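# Hand the bar across to the other gripper

## Task

Move the bar from the gripper holding it to the other gripper, never setting it down anywhere; the job is done only when the receiving gripper, and no other, holds the bar and its grip is on the bar's red end.

## Robot and tools

Robot: two arms, left_arm and right_arm, each with a two-finger gripper whose fingers can fold. Scene frame: origin at table-top height, midway between the nominal arm bases; +x points out over the table, +z up, and left_arm sits on the +y side (arm names do not match image sides). Calibrated bases: left_arm at (-0.009, +0.544, 0), right_arm at (-0.054, -0.716, 0). On each gripper, +z runs along the fingers and the fingers open and close along y. end_effector_position is the spot between the pads when shut; fingertips extend about 33 mm past it.

Row layout (shared by execute_actions and move): one flat list of 18 numbers covering both arms, each in [-1, 1]. Order: left dx, dy, dz, rx, ry, rz, left gripper position, force_limit, speed, then the same nine for the right arm. The first six per arm are an offset, not a pose. They are measured from that arm's Hand target as it stood when the action or move began, along scene axes. 1.0 equals 0.6 m for dx/dy/dz or 180 degrees for the rotation vector rx/ry/rz, which turns the hand about its own position. Every row in one action counts from that same starting target, so sending the same offset again moves the arm further. Six zeros means stay at, or re-request, the current Hand target. The three gripper numbers are absolute commands. position: +1 fully open (140 mm), about -0.8 pads touching, -1 close until blocked. force_limit: -1 about 14 N, 0 about 40 N, +1 about 58 N (at slow close). speed: -1 about 30 mm/s, 0 about 140, +1 about 250; quicker closing squeezes harder. Both start at +1. Always resend the gripper numbers you want kept, since 0 is a real command.

execute_actions(actions, cameras): actions is a list of up to 15-row tables; each row lasts 1/30 s and a short table repeats its last row to fill 15 steps. Each action is 0.5 s. An empty list returns the state plus all camera images.

move(target, speed, blend, stop_force, zero, blocking, cameras): target is one 18-number row or a list of up to 15 rows; all offsets count from the Hand targets at the move's start, not from the previous row. speed is path speed in m/s, 0.002 to 2 (default 0.25), rotation limited to twice that in rad/s; one value or one per target. blend in m rounds corners in a list. stop_force, 10 to 80 N, ends an arm's path when its estimated push against its motion exceeds that; use it only slowly, not while the gripper rotates, and leave it out when backing away from contact. zero (default true) resets the force baseline before the move. blocking=false returns after about 0.5 s while the move continues; not allowed with stop_force. Paths ignore obstacles and the other arm; avoid routing a gripper near its own base. The move result adds a "move:" line: done, off_target, moving, held, fault, plus limits such as paced or held.

wait(seconds 0 to 10) lets time pass holding commands. stop brakes a running move (fingers continue). zoom_image(camera, region [x0,y0,x1,y1], at most 504x504 px) enlarges part of the latest image from cam_head_left, cam_head_right, cam_high, cam_low, cam_left_wrist or cam_right_wrist (each 896x504). clear_fault(arm) clears a reported torque or force fault. finished_scene(scene) ends the scene irreversibly; call it only once the bar rests in the correct gripper by its red end.

Results: per arm end_effector_position (m), quat_wxyz, velocities, Hand target (the last commanded pose after clipping; next offsets count from it), joint positions, torques, external torques, flange force (N, gripper axes, includes held weight), wrist depth grids (7x7, mm). Tool commands shows current gripper commands. object_status: 0 moving, 1 blocked opening, 2 blocked closing (a grip), 3 reached target or pads met (possibly nothing held). position_measured is in counts: 3 open, about 75 = 100 mm, 139 = 60 mm, 200 = 20 mm, 230 pads touching. Each step the commanded pose is clipped to within 70 mm and 16 degrees of the actual hand; a hand may settle short, so resend the missing offset.

Gripping: close with position -1 and confirm status 2. Grip with the outer quarter of the pads near the fingertips; deeper grips can fold the fingers and hold loosely. Avoid pressing fingertips straight onto surfaces. To grip harder, raise force_limit and nudge position to -0.98. To hand over: bring the free gripper, open, to the red end of the bar while the first gripper still holds, close it and check status 2, then open the first gripper and withdraw it clear.

Cautions: a gripper squeezing the other arm's fingers, or any real collision between the arms, can end the scene in failure. Firm contact just past a target can trigger a fault stop (contact force 144 N, or joint torque limits; wrist joints 39.6 N m). Never drop the bar or let it leave the table. Move gently and smoothly, avoid long stretched-out holds that heat motors, and keep total time short.

Each tool is called after "Call:" by a JSON object that holds its "api" and its "payload".

## Session

Call:
{"api": "execute_actions", "payload": {"actions": []}}

Scene clock: 0.00 s.
left_arm: end_effector_position=(+0.4185, -0.1029, +0.1840) position_measured=194 object_status=3 end_effector_quat_wxyz=(+0.009, -0.197, +0.980, +0.039) | right_arm: end_effector_position=(+0.5959, -0.7137, +0.3220) position_measured=3 object_status=3 end_effector_quat_wxyz=(+0.000, +1.000, +0.001, +0.000)
Joint positions: left_arm=[-1.089 0.454 1.471 0.044 1.284 3.251] | right_arm=[-0.053 0.164 1.605 0 1.373 1.518]
Joint velocities: within noise
Joint torques (N m): no reading
External joint torques (N m): no reading
Flange force (N): no reading
Wrist depth (mm): cam_left_wrist=[- - - 112 - - - / - - - - - - - / - - - - - - 335 / - 313 325 - - 340 - / - 331 332 129 134 350 - / - - - - 94 87 - / - - - 141 - - -] | cam_right_wrist=[- - - - - - - / 429 445 - 456 - 449 - / - 441 453 - - - - / - - 465 - 486 - 500 / 470 121 493 494 494 132 496 / - 112 - 507 505 - 91 / - - - 514 - - -]
Hand target: left_arm +0.4185, -0.1029, +0.1840; +0.009, -0.197, +0.980, +0.039 | right_arm +0.5959, -0.7137, +0.3220; +0.000, +1.000, +0.001, +0.000
Tool commands: left_gripper/position=-0.521569 left_gripper/force_limit=+1.0 left_gripper/speed=+1.0 right_gripper/position=+1.0 right_gripper/force_limit=+1.0 right_gripper/speed=+1.0

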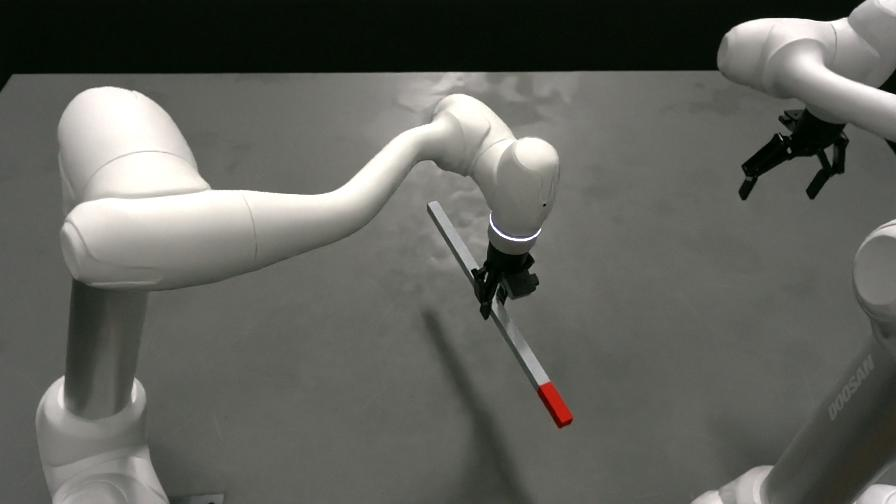

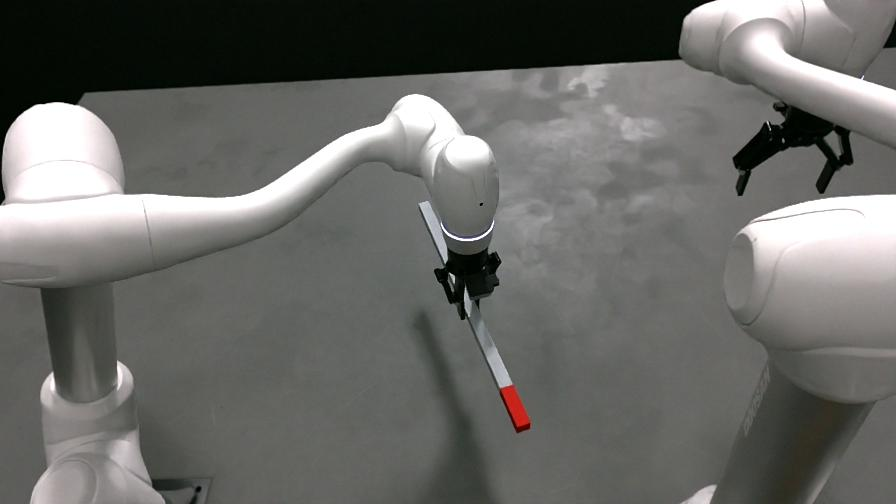

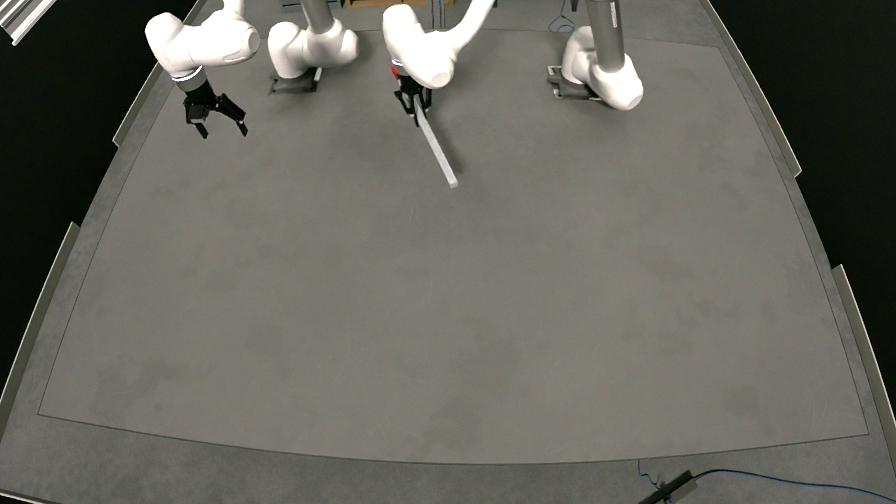

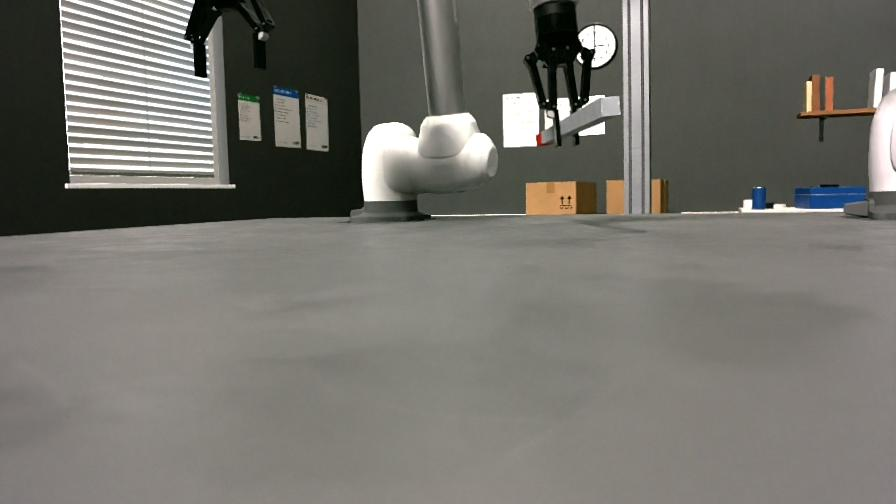

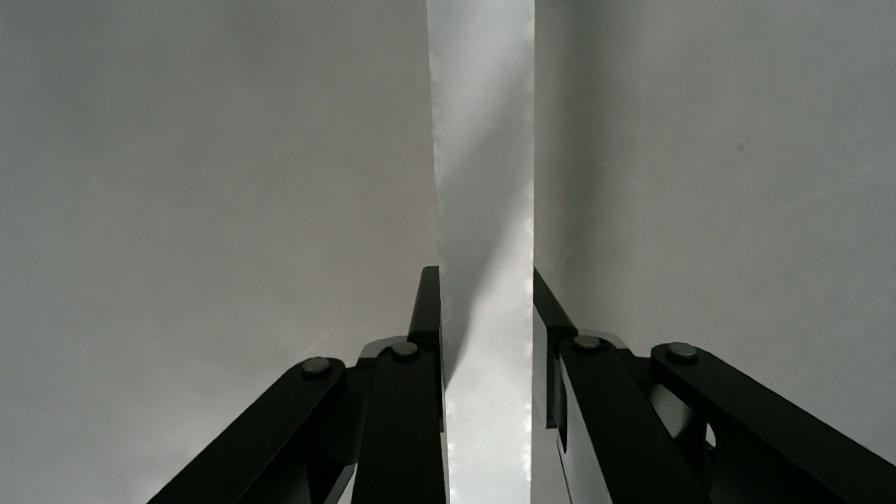

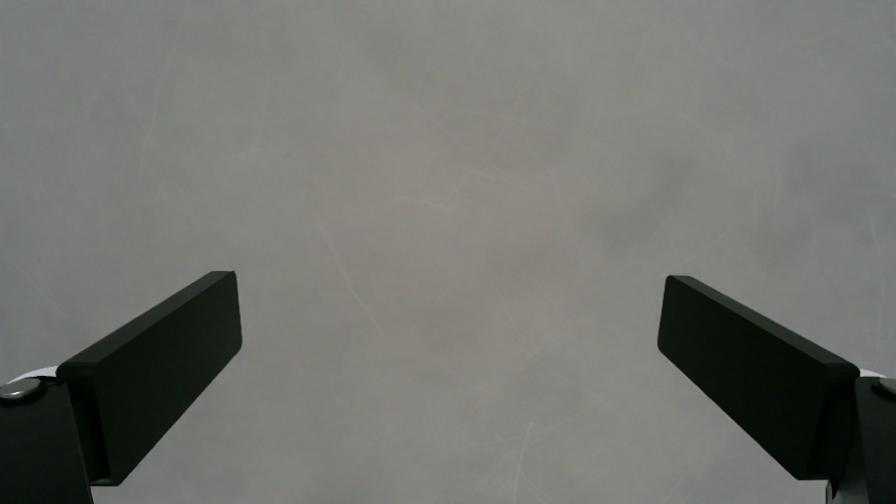

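Call:
{"api": "move", "payload": {"target": [0.1358, 0.1715, 0.0933, -0.0229, -0.0143, 0.3735, -0.521569, 1, 1, -0.16, 0.756, 0.163, 0, 0, -0.5, 1, 1, 1], "speed": 0.3, "cameras": ["all"]}}

Scene clock: 87.03 s.
left_arm: end_effector_position=(+0.5000, -0.0001, +0.2400) position_measured=194 object_status=3 end_effector_quat_wxyz=(+0.000, +0.707, -0.707, +0.000) | right_arm: end_effector_position=(+0.4999, -0.2601, +0.4198) position_measured=3 object_status=3 end_effector_quat_wxyz=(+0.000, +0.708, -0.706, +0.000)
Joint positions: left_arm=[-0.905 0.345 1.523 0.001 1.274 2.275] | right_arm=[0.637 0.257 1.314 0 1.571 3.779]
Joint torques (N m): left_arm=[-3.5 -84.56 -45.05 4.08 -0.1 -0.02] | right_arm=[-0.55 -69.17 -44.44 4.75 -0.14 -0.44]
External joint torques (N m): left_arm=[3.58 8.83 4.57 0.05 0.05 0.02] | right_arm=[0.38 1.51 2.65 -0.5 0.16 0.44]
Flange force (N): left_arm=[-0.3 -6.3 9.6] | right_arm=[1.0 3.1 4.5]
Wrist depth (mm): cam_left_wrist=[- - - 111 - - - / - 361 - - 359 - - / - 365 372 120 - - 370 / 387 - 387 125 - - - / 394 - - - 116 - - / - - - - 94 87 - / - - - - - - -] | cam_right_wrist=[510 - - 508 514 - - / - 502 529 - - - 528 / - - 580 528 - - - / - - - - - - 592 / 570 121 - 310 - 132 603 / - 112 - 340 622 132 91 / - 643 656 349 677 640 -]
Hand target: left_arm +0.5000, +0.0000, +0.2400; +0.000, +0.707, -0.707, +0.000 | right_arm +0.4999, -0.2601, +0.4198; +0.000, +0.708, -0.706, +0.000
Off the commanded pose: left_arm 0.000 m, 0 deg | right_arm 0.000 m, 0 deg.
move: done

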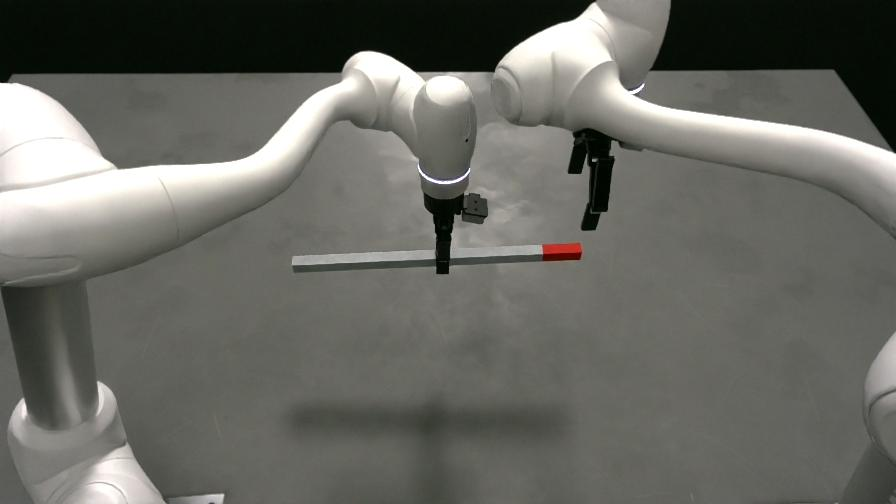

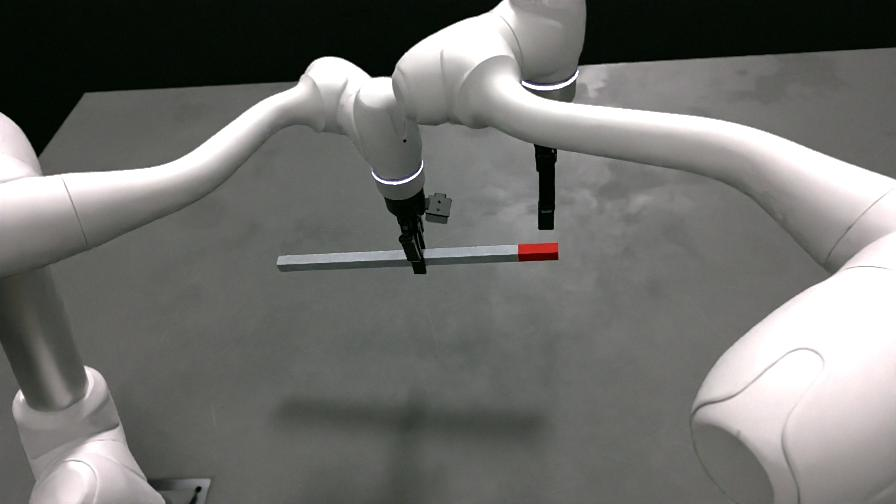

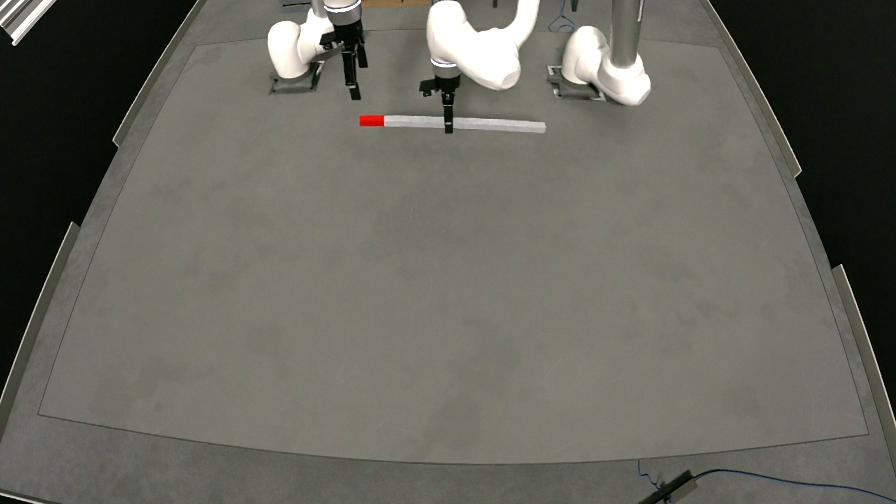

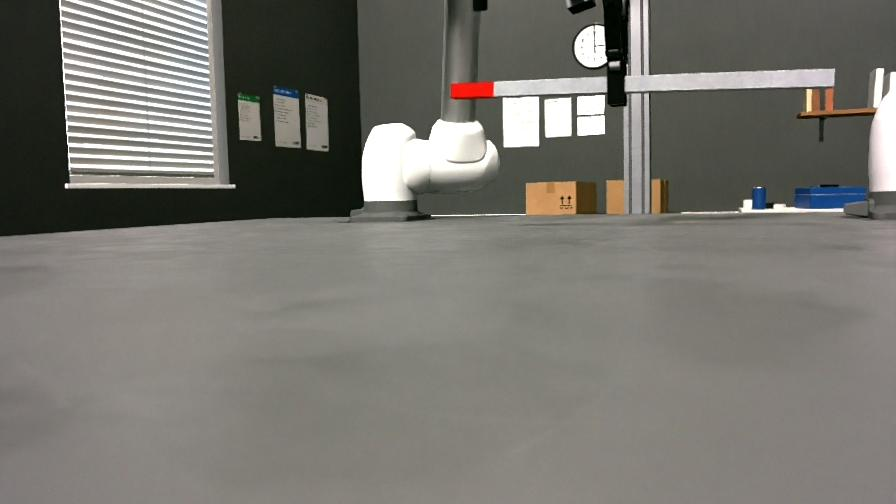

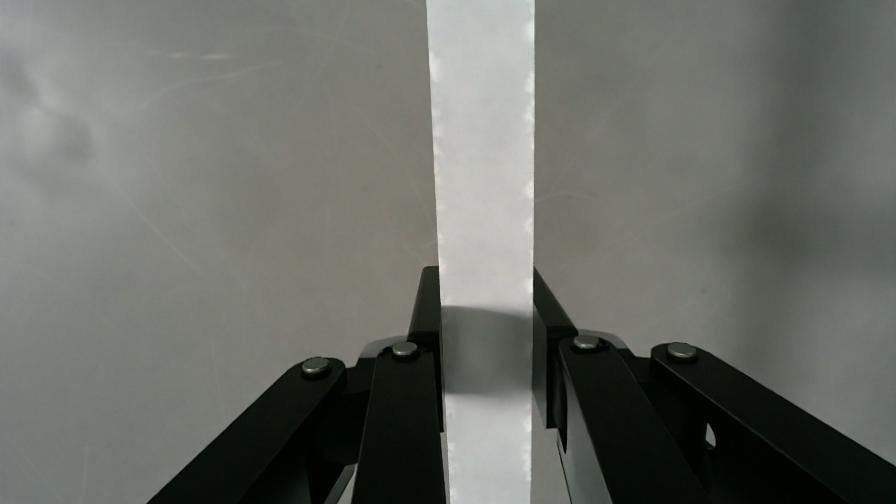

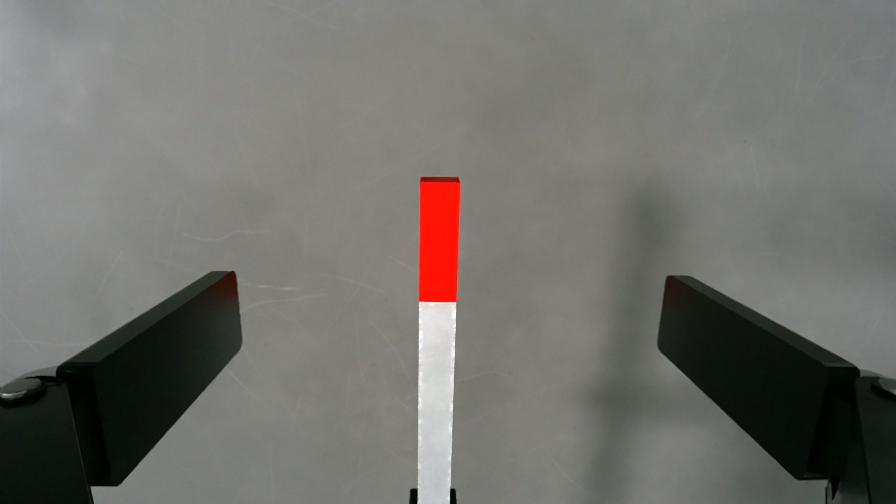

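Call:
{"api": "move", "payload": {"target": [[0,0,0,0,0,0,-0.521569,1,1, 0,-0.4,0.167,0.15,0,0,1,1,1],[0,0,0.267,-0.5,0,0,-0.521569,1,1, 0.0,-0.267,0.367,0.5,0,0,1,1,1]], "speed": 0.3, "blend": [0.03, 0], "cameras": ["all"]}}

Scene clock: 246.13 s.
left_arm: end_effector_position=(+0.5000, +0.0000, +0.4002) position_measured=194 object_status=3 end_effector_quat_wxyz=(+0.500, +0.500, -0.500, +0.500) | right_arm: end_effector_position=(+0.4999, -0.4203, +0.6400) position_measured=3 object_status=3 end_effector_quat_wxyz=(+0.501, -0.501, +0.499, +0.499)
Joint positions: left_arm=[-0.496 0.198 2.072 -1.878 1.226 3.894] | right_arm=[-0.132 0.018 1.792 1.54 1.696 2.898]
Joint torques (N m): left_arm=[-4.14 -59.21 -35.71 -5.18 4.29 0.09] | right_arm=[-0.54 -44.03 -43.98 3.26 0.46 -0.43]
External joint torques (N m): left_arm=[4.11 7.8 4.79 2.25 -2.38 -0.09] | right_arm=[0.51 0.72 2.44 -0.51 0.18 0.44]
Flange force (N): left_arm=[-10.0 -6.0 -5.5] | right_arm=[3.1 2.8 0.6]
Wrist depth (mm): cam_left_wrist=[1779 - - 112 - 2563 585 / - 1966 - - 2811 2615 594 / 1655 3005 - 120 - 2842 614 / 1767 2421 - 126 - 817 624 / 1634 - - 129 120 699 608 / - - - - 94 87 589 / - - - - - - -] | cam_right_wrist=[1890 2502 - 753 1119 - 2604 / 1748 3271 - - 1160 3190 2835 / 1575 - - 2804 1005 - 3809 / 1760 - 2686 3190 3271 3002 3271 / 1724 120 - - 3926 132 2933 / - 112 - - - - 91 / - 3002 - - - - -]
Hand target: left_arm +0.5000, +0.0000, +0.4002; +0.500, +0.500, -0.500, +0.500 | right_arm +0.4999, -0.4203, +0.6400; +0.501, -0.501, +0.499, +0.499
Off the commanded pose: left_arm 0.000 m, 0 deg | right_arm 0.000 m, 0 deg.
move: done

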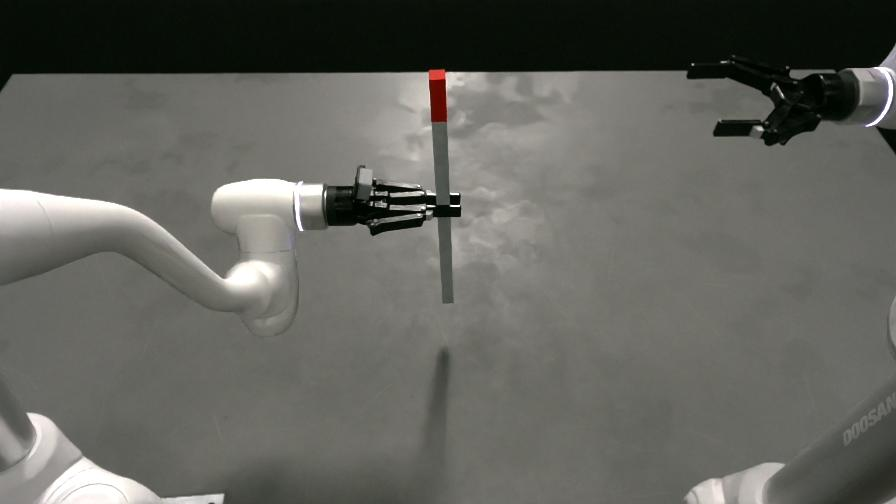

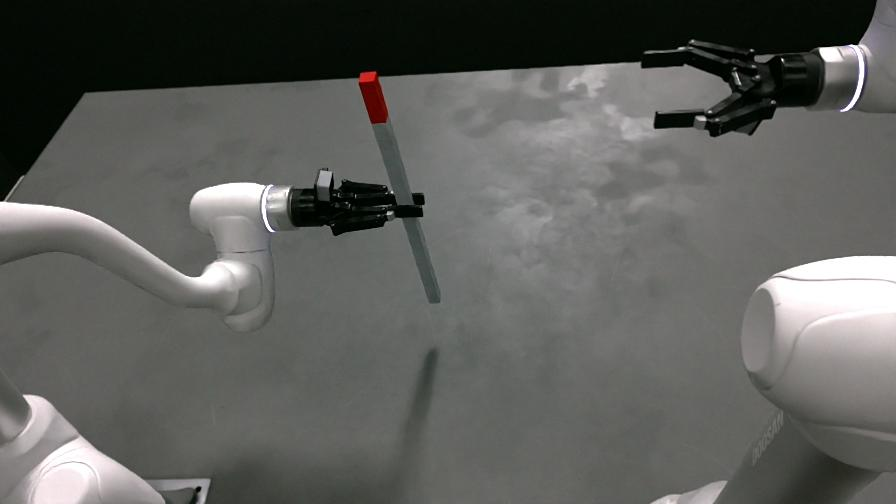

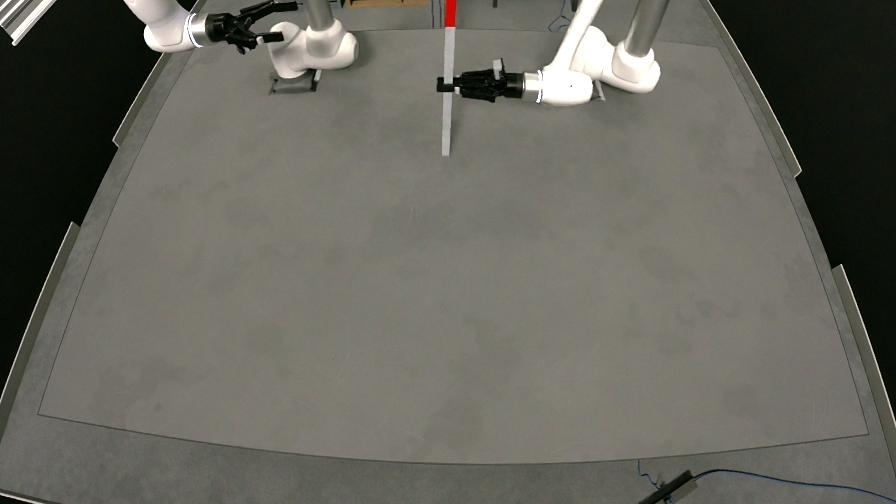

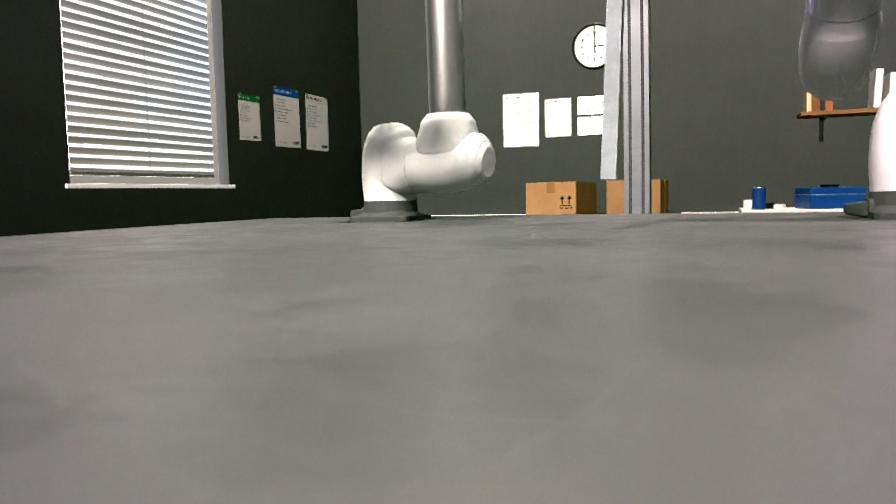

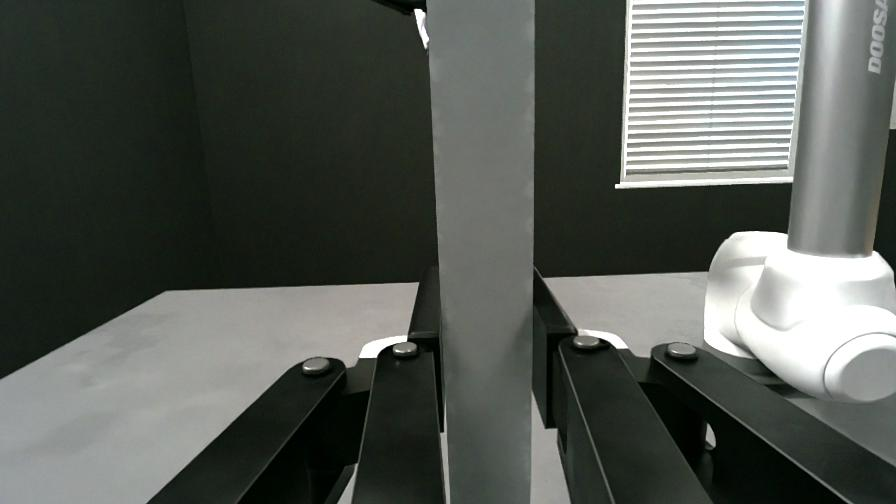

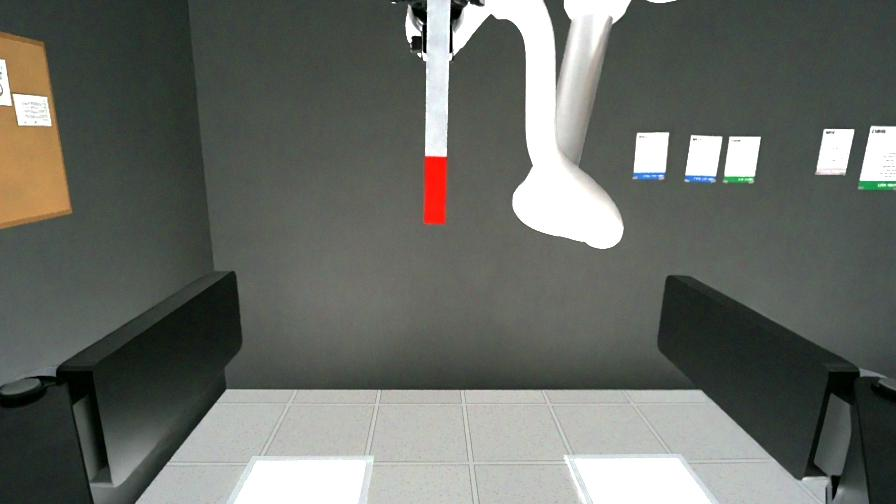

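Call:
{"api": "move", "payload": {"target": [0,0,0,0,0,0,-0.521569,1,1, 0.02,0.5,0.008,0,0,0,1,1,1], "speed": 0.3, "cameras": ["cam_right_wrist", "cam_high", "cam_head_left", "cam_head_right"]}}

Scene clock: 263.97 s.
left_arm: end_effector_position=(+0.5000, +0.0000, +0.4002) position_measured=194 object_status=3 end_effector_quat_wxyz=(+0.500, +0.500, -0.500, +0.500) | right_arm: end_effector_position=(+0.5120, -0.1204, +0.6448) position_measured=3 object_status=3 end_effector_quat_wxyz=(+0.501, -0.501, +0.499, +0.499)
Joint positions: left_arm=[-0.496 0.198 2.072 -1.878 1.226 3.894] | right_arm=[0.376 0.126 1.667 1.658 1.201 2.901]
Joint torques (N m): left_arm=[-3.5 -58.87 -35.87 -5.28 4.22 -0.03] | right_arm=[-0.83 -57.43 -45.26 2.4 0.4 -0.42]
External joint torques (N m): left_arm=[3.4 7.39 4.98 2.37 -2.3 0.03] | right_arm=[0.78 1.05 2.09 -0.29 0.25 0.42]
Flange force (N): left_arm=[-9.9 -4.6 -4.8] | right_arm=[2.4 2.1 -0.2]
Wrist depth (mm): cam_left_wrist=[- 2563 - 111 2873 2539 2467 / - - - - - 3040 2467 / - - 2696 118 - 2842 650 / 1791 2161 - - - 892 679 / - - - - 117 788 709 / - - - 97 94 87 - / - - - - - - -] | cam_right_wrist=[- - - 231 2526 - - / - - 2686 241 656 - - / - 2686 3112 251 719 2867 2835 / - - - - 915 762 - / - 121 - - - 132 - / - 112 - - 2715 - 91 / - - 2181 - - - -]
Hand target: left_arm +0.5000, +0.0000, +0.4002; +0.500, +0.500, -0.500, +0.500 | right_arm +0.5119, -0.1203, +0.6448; +0.501, -0.501, +0.499, +0.499
Off the commanded pose: left_arm 0.000 m, 0 deg | right_arm 0.000 m, 0 deg.
move: done
Images, in order (width x height): cam_head_left 896x504, cam_head_right 896x504, cam_high 896x504, cam_right_wrist 896x504.

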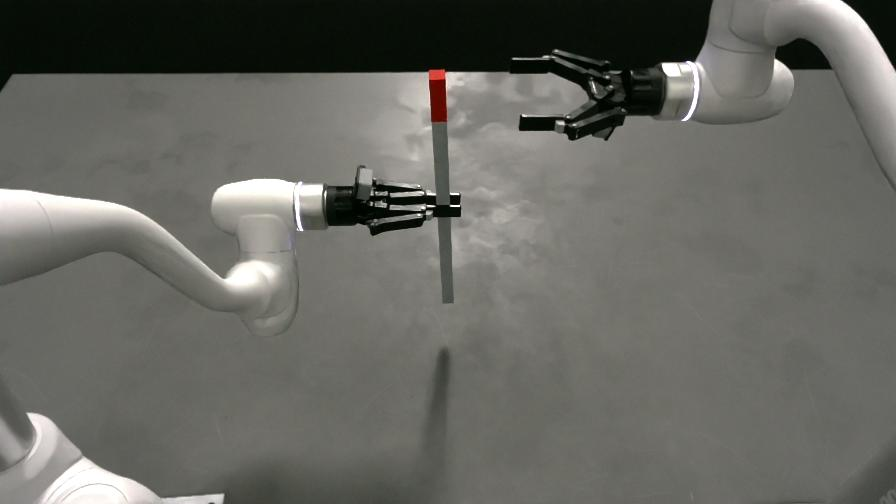

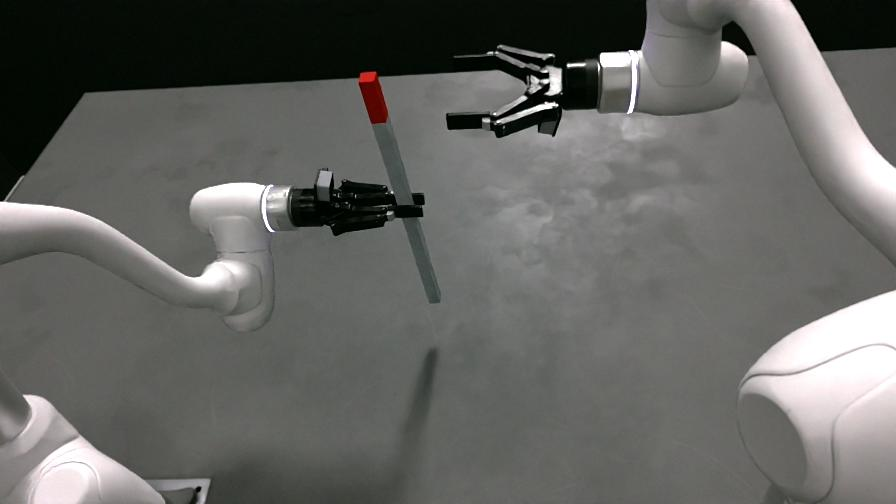

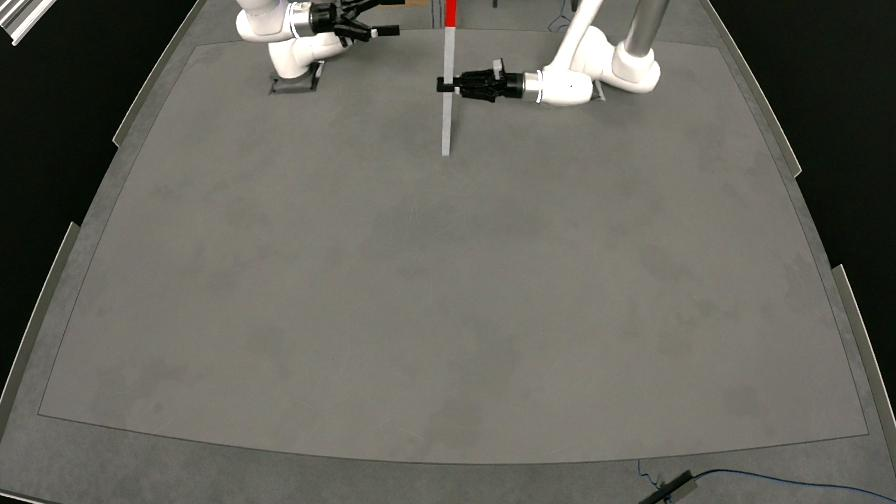

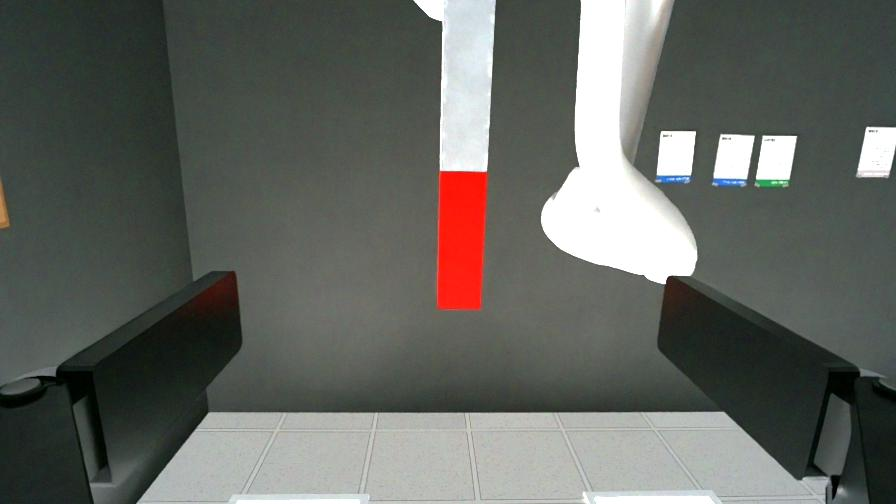

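Call:
{"api": "move", "payload": {"target": [0,0,0,0,0,0,-0.521569,1,1, -0.0158,0.1673,0,0,0.007,0,-0.09,1,0], "speed": 0.2, "cameras": ["cam_right_wrist", "cam_high", "cam_head_left", "cam_head_right"]}}

Scene clock: 304.57 s.
left_arm: end_effector_position=(+0.5000, +0.0000, +0.4002) position_measured=194 object_status=3 end_effector_quat_wxyz=(+0.500, +0.500, -0.500, +0.500) | right_arm: end_effector_position=(+0.5025, -0.0200, +0.6448) position_measured=140 object_status=3 end_effector_quat_wxyz=(+0.495, -0.495, +0.505, +0.505)
Joint positions: left_arm=[-0.496 0.198 2.072 -1.878 1.226 3.894] | right_arm=[0.523 0.19 1.591 1.691 1.057 2.919]
Joint torques (N m): left_arm=[-3.52 -59.02 -35.67 -5.29 4.17 -0.04] | right_arm=[-0.56 -63.25 -45.94 2.22 0.48 -0.39]
External joint torques (N m): left_arm=[3.58 7.47 4.76 2.37 -2.26 0.03] | right_arm=[0.52 0.31 2.45 -0.38 0.19 0.39]
Flange force (N): left_arm=[-9.8 -5.2 -5.0] | right_arm=[2.5 3.4 -1.9]
Wrist depth (mm): cam_left_wrist=[1828 2724 - 111 - 2539 2539 / 1732 1966 - - - 2615 2563 / - - - 120 - 2589 2724 / - - - 125 - 830 711 / - - - 130 120 852 714 / - - - 97 94 87 830 / - - - 142 - - -] | cam_right_wrist=[2025 - - 138 2299 797 2804 / 1823 - 2144 145 2477 764 2526 / 1475 2126 2454 150 797 622 2744 / - 3038 2774 159 826 666 - / 1657 - 110 165 129 2477 - / - 89 84 173 110 82 87 / - - - - - - 68]
Hand target: left_arm +0.5000, +0.0000, +0.4002; +0.500, +0.500, -0.500, +0.500 | right_arm +0.5024, -0.0199, +0.6448; +0.495, -0.495, +0.505, +0.505
Off the commanded pose: left_arm 0.000 m, 0 deg | right_arm 0.000 m, 0 deg.
move: done
Images, in order (width x height): cam_head_left 896x504, cam_head_right 896x504, cam_high 896x504, cam_right_wrist 896x504.

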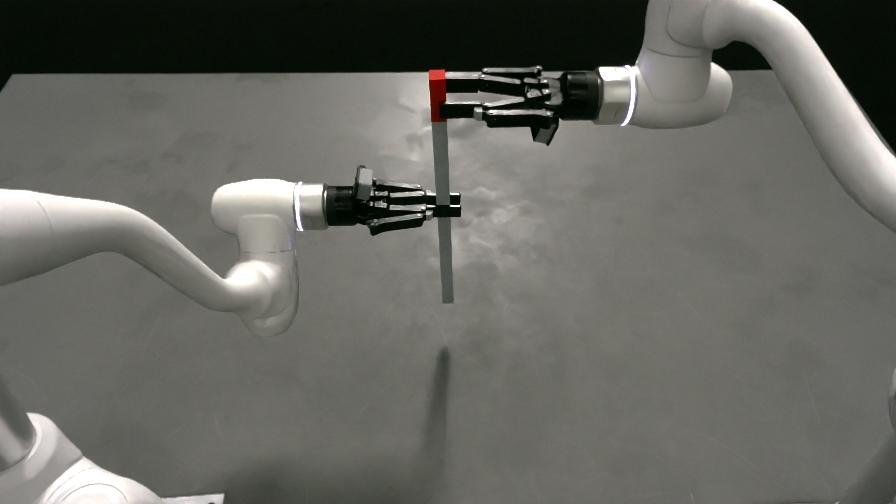

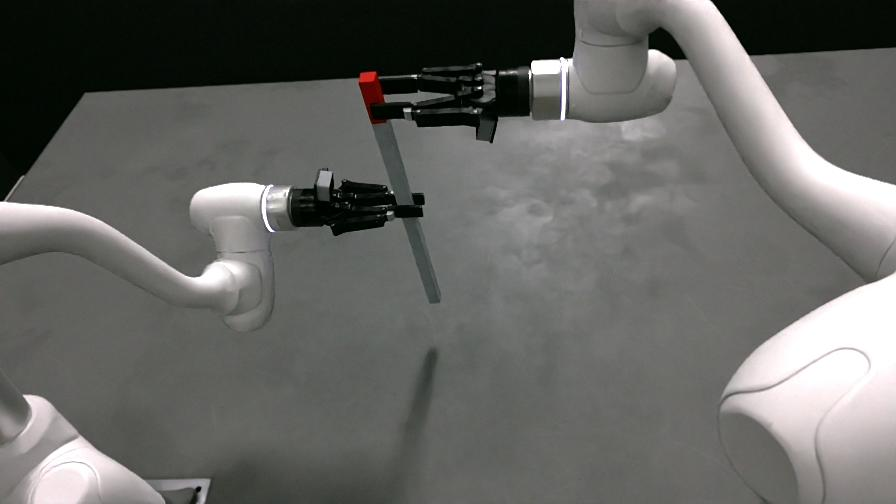

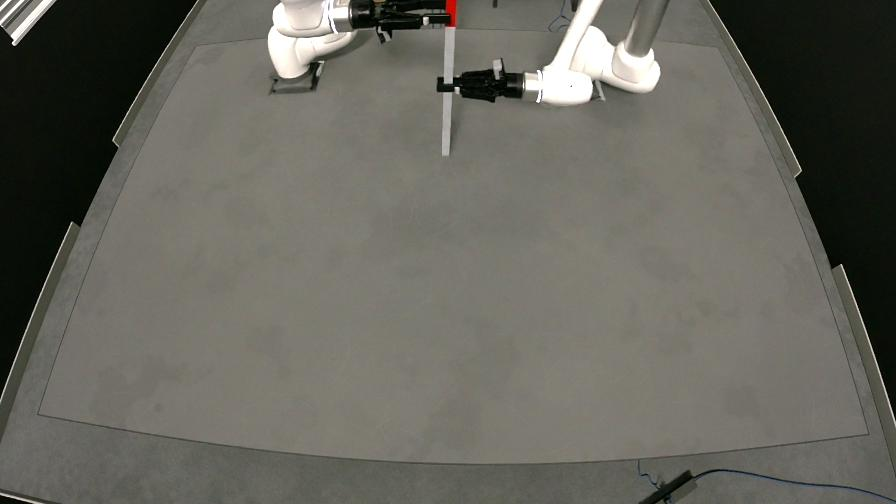

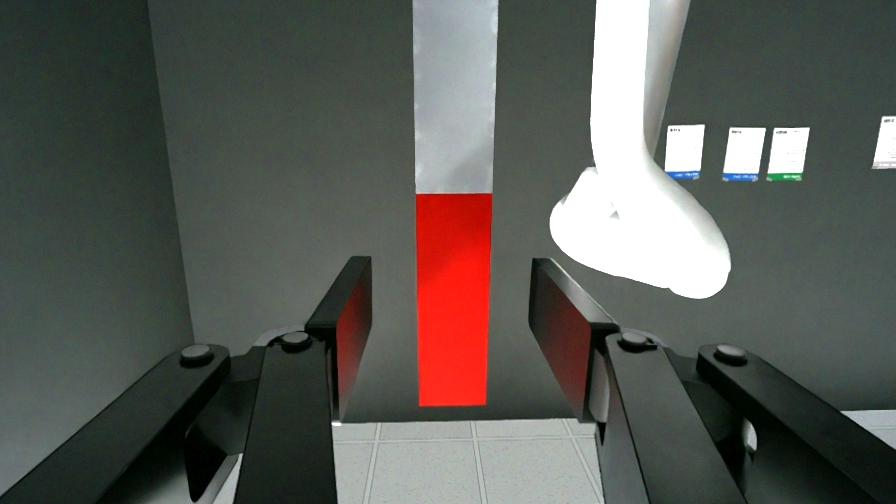

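Call:
{"api": "zoom_image", "payload": {"camera": "cam_head_left", "region": [400, 50, 560, 140]}}

Call:
{"api": "zoom_image", "payload": {"camera": "cam_head_right", "region": [330, 50, 490, 140]}}

Call:
{"api": "zoom_image", "payload": {"camera": "cam_head_left", "region": [370, 160, 530, 250]}}

Scaled by 3.150 from the camera's 896x504 image, which has a finer 1280x720 frame.

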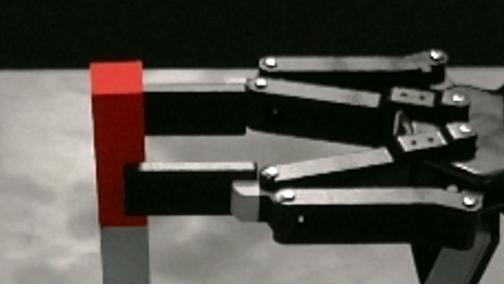

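Scaled by 3.150 from the camera's 896x504 image, which has a finer 1280x720 frame.

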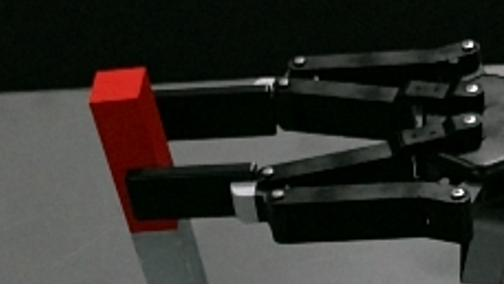

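Scaled by 3.150 from the camera's 896x504 image, which has a finer 1280x720 frame.

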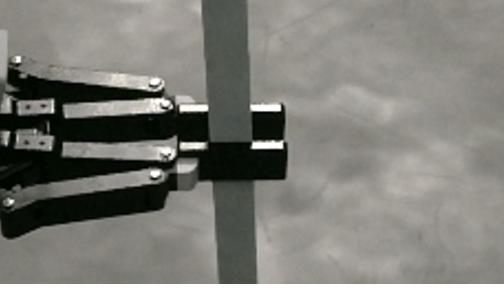

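Call:
{"api": "move", "payload": {"target": [0,0,0,0,0,0,-0.521569,1,1, 0,-0.004,0,0,0,0,-1,1,-1], "cameras": ["cam_right_wrist", "cam_head_left", "cam_head_right"]}}

Scene clock: 351.77 s.
left_arm: end_effector_position=(+0.5000, +0.0000, +0.4002) position_measured=194 object_status=3 end_effector_quat_wxyz=(+0.500, +0.500, -0.500, +0.500) | right_arm: end_effector_position=(+0.5024, -0.0223, +0.6448) position_measured=196 object_status=0 end_effector_quat_wxyz=(+0.495, -0.495, +0.505, +0.505)
Joint positions: left_arm=[-0.496 0.198 2.072 -1.878 1.226 3.894] | right_arm=[0.52 0.188 1.594 1.691 1.06 2.919]
Joint torques (N m): left_arm=[-2.21 -58.36 -37.5 -5.84 3.37 0.27] | right_arm=[2.69 -63.22 -44.51 2.46 1.69 0.75]
External joint torques (N m): left_arm=[2.32 6.81 6.61 2.93 -1.46 -0.27] | right_arm=[-2.78 0.87 1.16 -0.61 -1.04 -0.75]
Flange force (N): left_arm=[-10.0 -1.2 -6.3] | right_arm=[2.6 -0.6 -2.9]
Wrist depth (mm): cam_left_wrist=[- - - 111 - 2514 2589 / - - - - - 2563 2514 / - - - - - 2563 665 / 1566 2490 - 124 126 797 728 / - - - 128 122 827 737 / - - - 137 94 87 835 / - - - 141 - - -] | cam_right_wrist=[- - - 141 2385 766 - / - - - 147 566 820 2715 / - - - 152 625 2320 - / - - - - 771 656 - / - - - 130 - 2454 - / - - 84 - 81 92 - / - - - - - 74 -]
Hand target: left_arm +0.5000, +0.0000, +0.4002; +0.500, +0.500, -0.500, +0.500 | right_arm +0.5024, -0.0223, +0.6448; +0.495, -0.495, +0.505, +0.505
Off the commanded pose: left_arm 0.000 m, 0 deg | right_arm 0.000 m, 0 deg.
move: done
Images, in order (width x height): cam_head_left 896x504, cam_head_right 896x504, cam_right_wrist 896x504.

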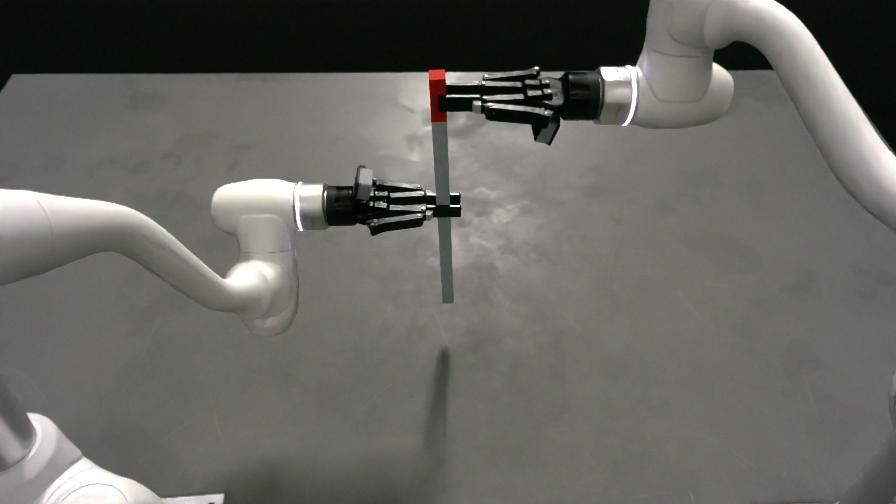

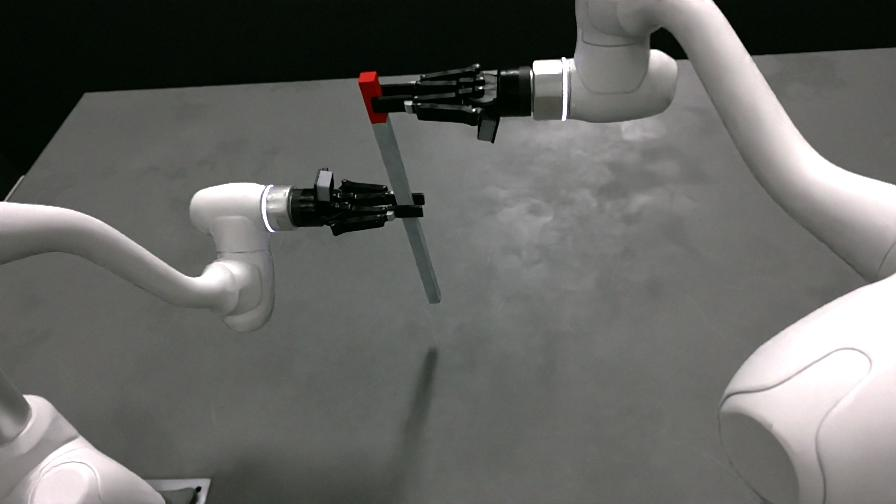

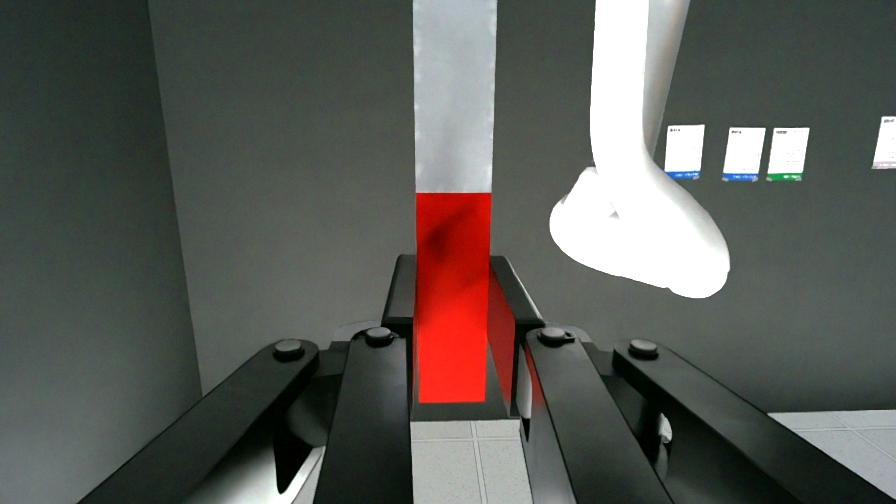

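Call:
{"api": "wait", "payload": {"seconds": 0.5}}

Scene clock: 356.10 s.
left_arm: end_effector_position=(+0.5000, +0.0000, +0.4002) position_measured=194 object_status=3 end_effector_quat_wxyz=(+0.500, +0.500, -0.500, +0.500) | right_arm: end_effector_position=(+0.5025, -0.0223, +0.6448) position_measured=196 object_status=2 end_effector_quat_wxyz=(+0.495, -0.495, +0.505, +0.505)
Joint positions: left_arm=[-0.496 0.198 2.072 -1.878 1.226 3.894] | right_arm=[0.52 0.188 1.594 1.691 1.06 2.919]
Joint torques (N m): left_arm=[-2.46 -58.16 -37.53 -5.83 3.37 0.24] | right_arm=[2.48 -63.48 -44.5 2.39 1.69 0.73]
External joint torques (N m): left_arm=[2.55 6.67 6.62 2.91 -1.46 -0.24] | right_arm=[-2.37 0.26 1.04 -0.54 -1.01 -0.73]
Flange force (N): left_arm=[-9.9 -1.2 -6.7] | right_arm=[2.3 0.3 -2.8]
Wrist depth (mm): cam_left_wrist=[- - - - - 2444 2444 / - - - - - 2811 2197 / 1803 2377 - - - 2615 679 / - 3268 2971 - - 889 699 / - - - 127 121 852 732 / - - - - 94 87 866 / - - - - - - -] | cam_right_wrist=[- - - 140 541 755 - / - - - 147 558 778 - / 1963 2631 - 152 788 648 - / 1646 3150 - - 826 658 - / - - 2658 126 - - - / - - 84 177 81 87 - / - - - - - 74 -]
Hand target: left_arm +0.5000, +0.0000, +0.4002; +0.500, +0.500, -0.500, +0.500 | right_arm +0.5024, -0.0223, +0.6448; +0.495, -0.495, +0.505, +0.505
Tool commands: left_gripper/position=-0.521569 left_gripper/force_limit=+1.0 left_gripper/speed=+1.0 right_gripper/position=-1.0 right_gripper/force_limit=+1.0 right_gripper/speed=-1.0
Off the commanded pose: left_arm 0.000 m, 0 deg | right_arm 0.000 m, 0 deg.
wait: 0.50 s; at rest from the start


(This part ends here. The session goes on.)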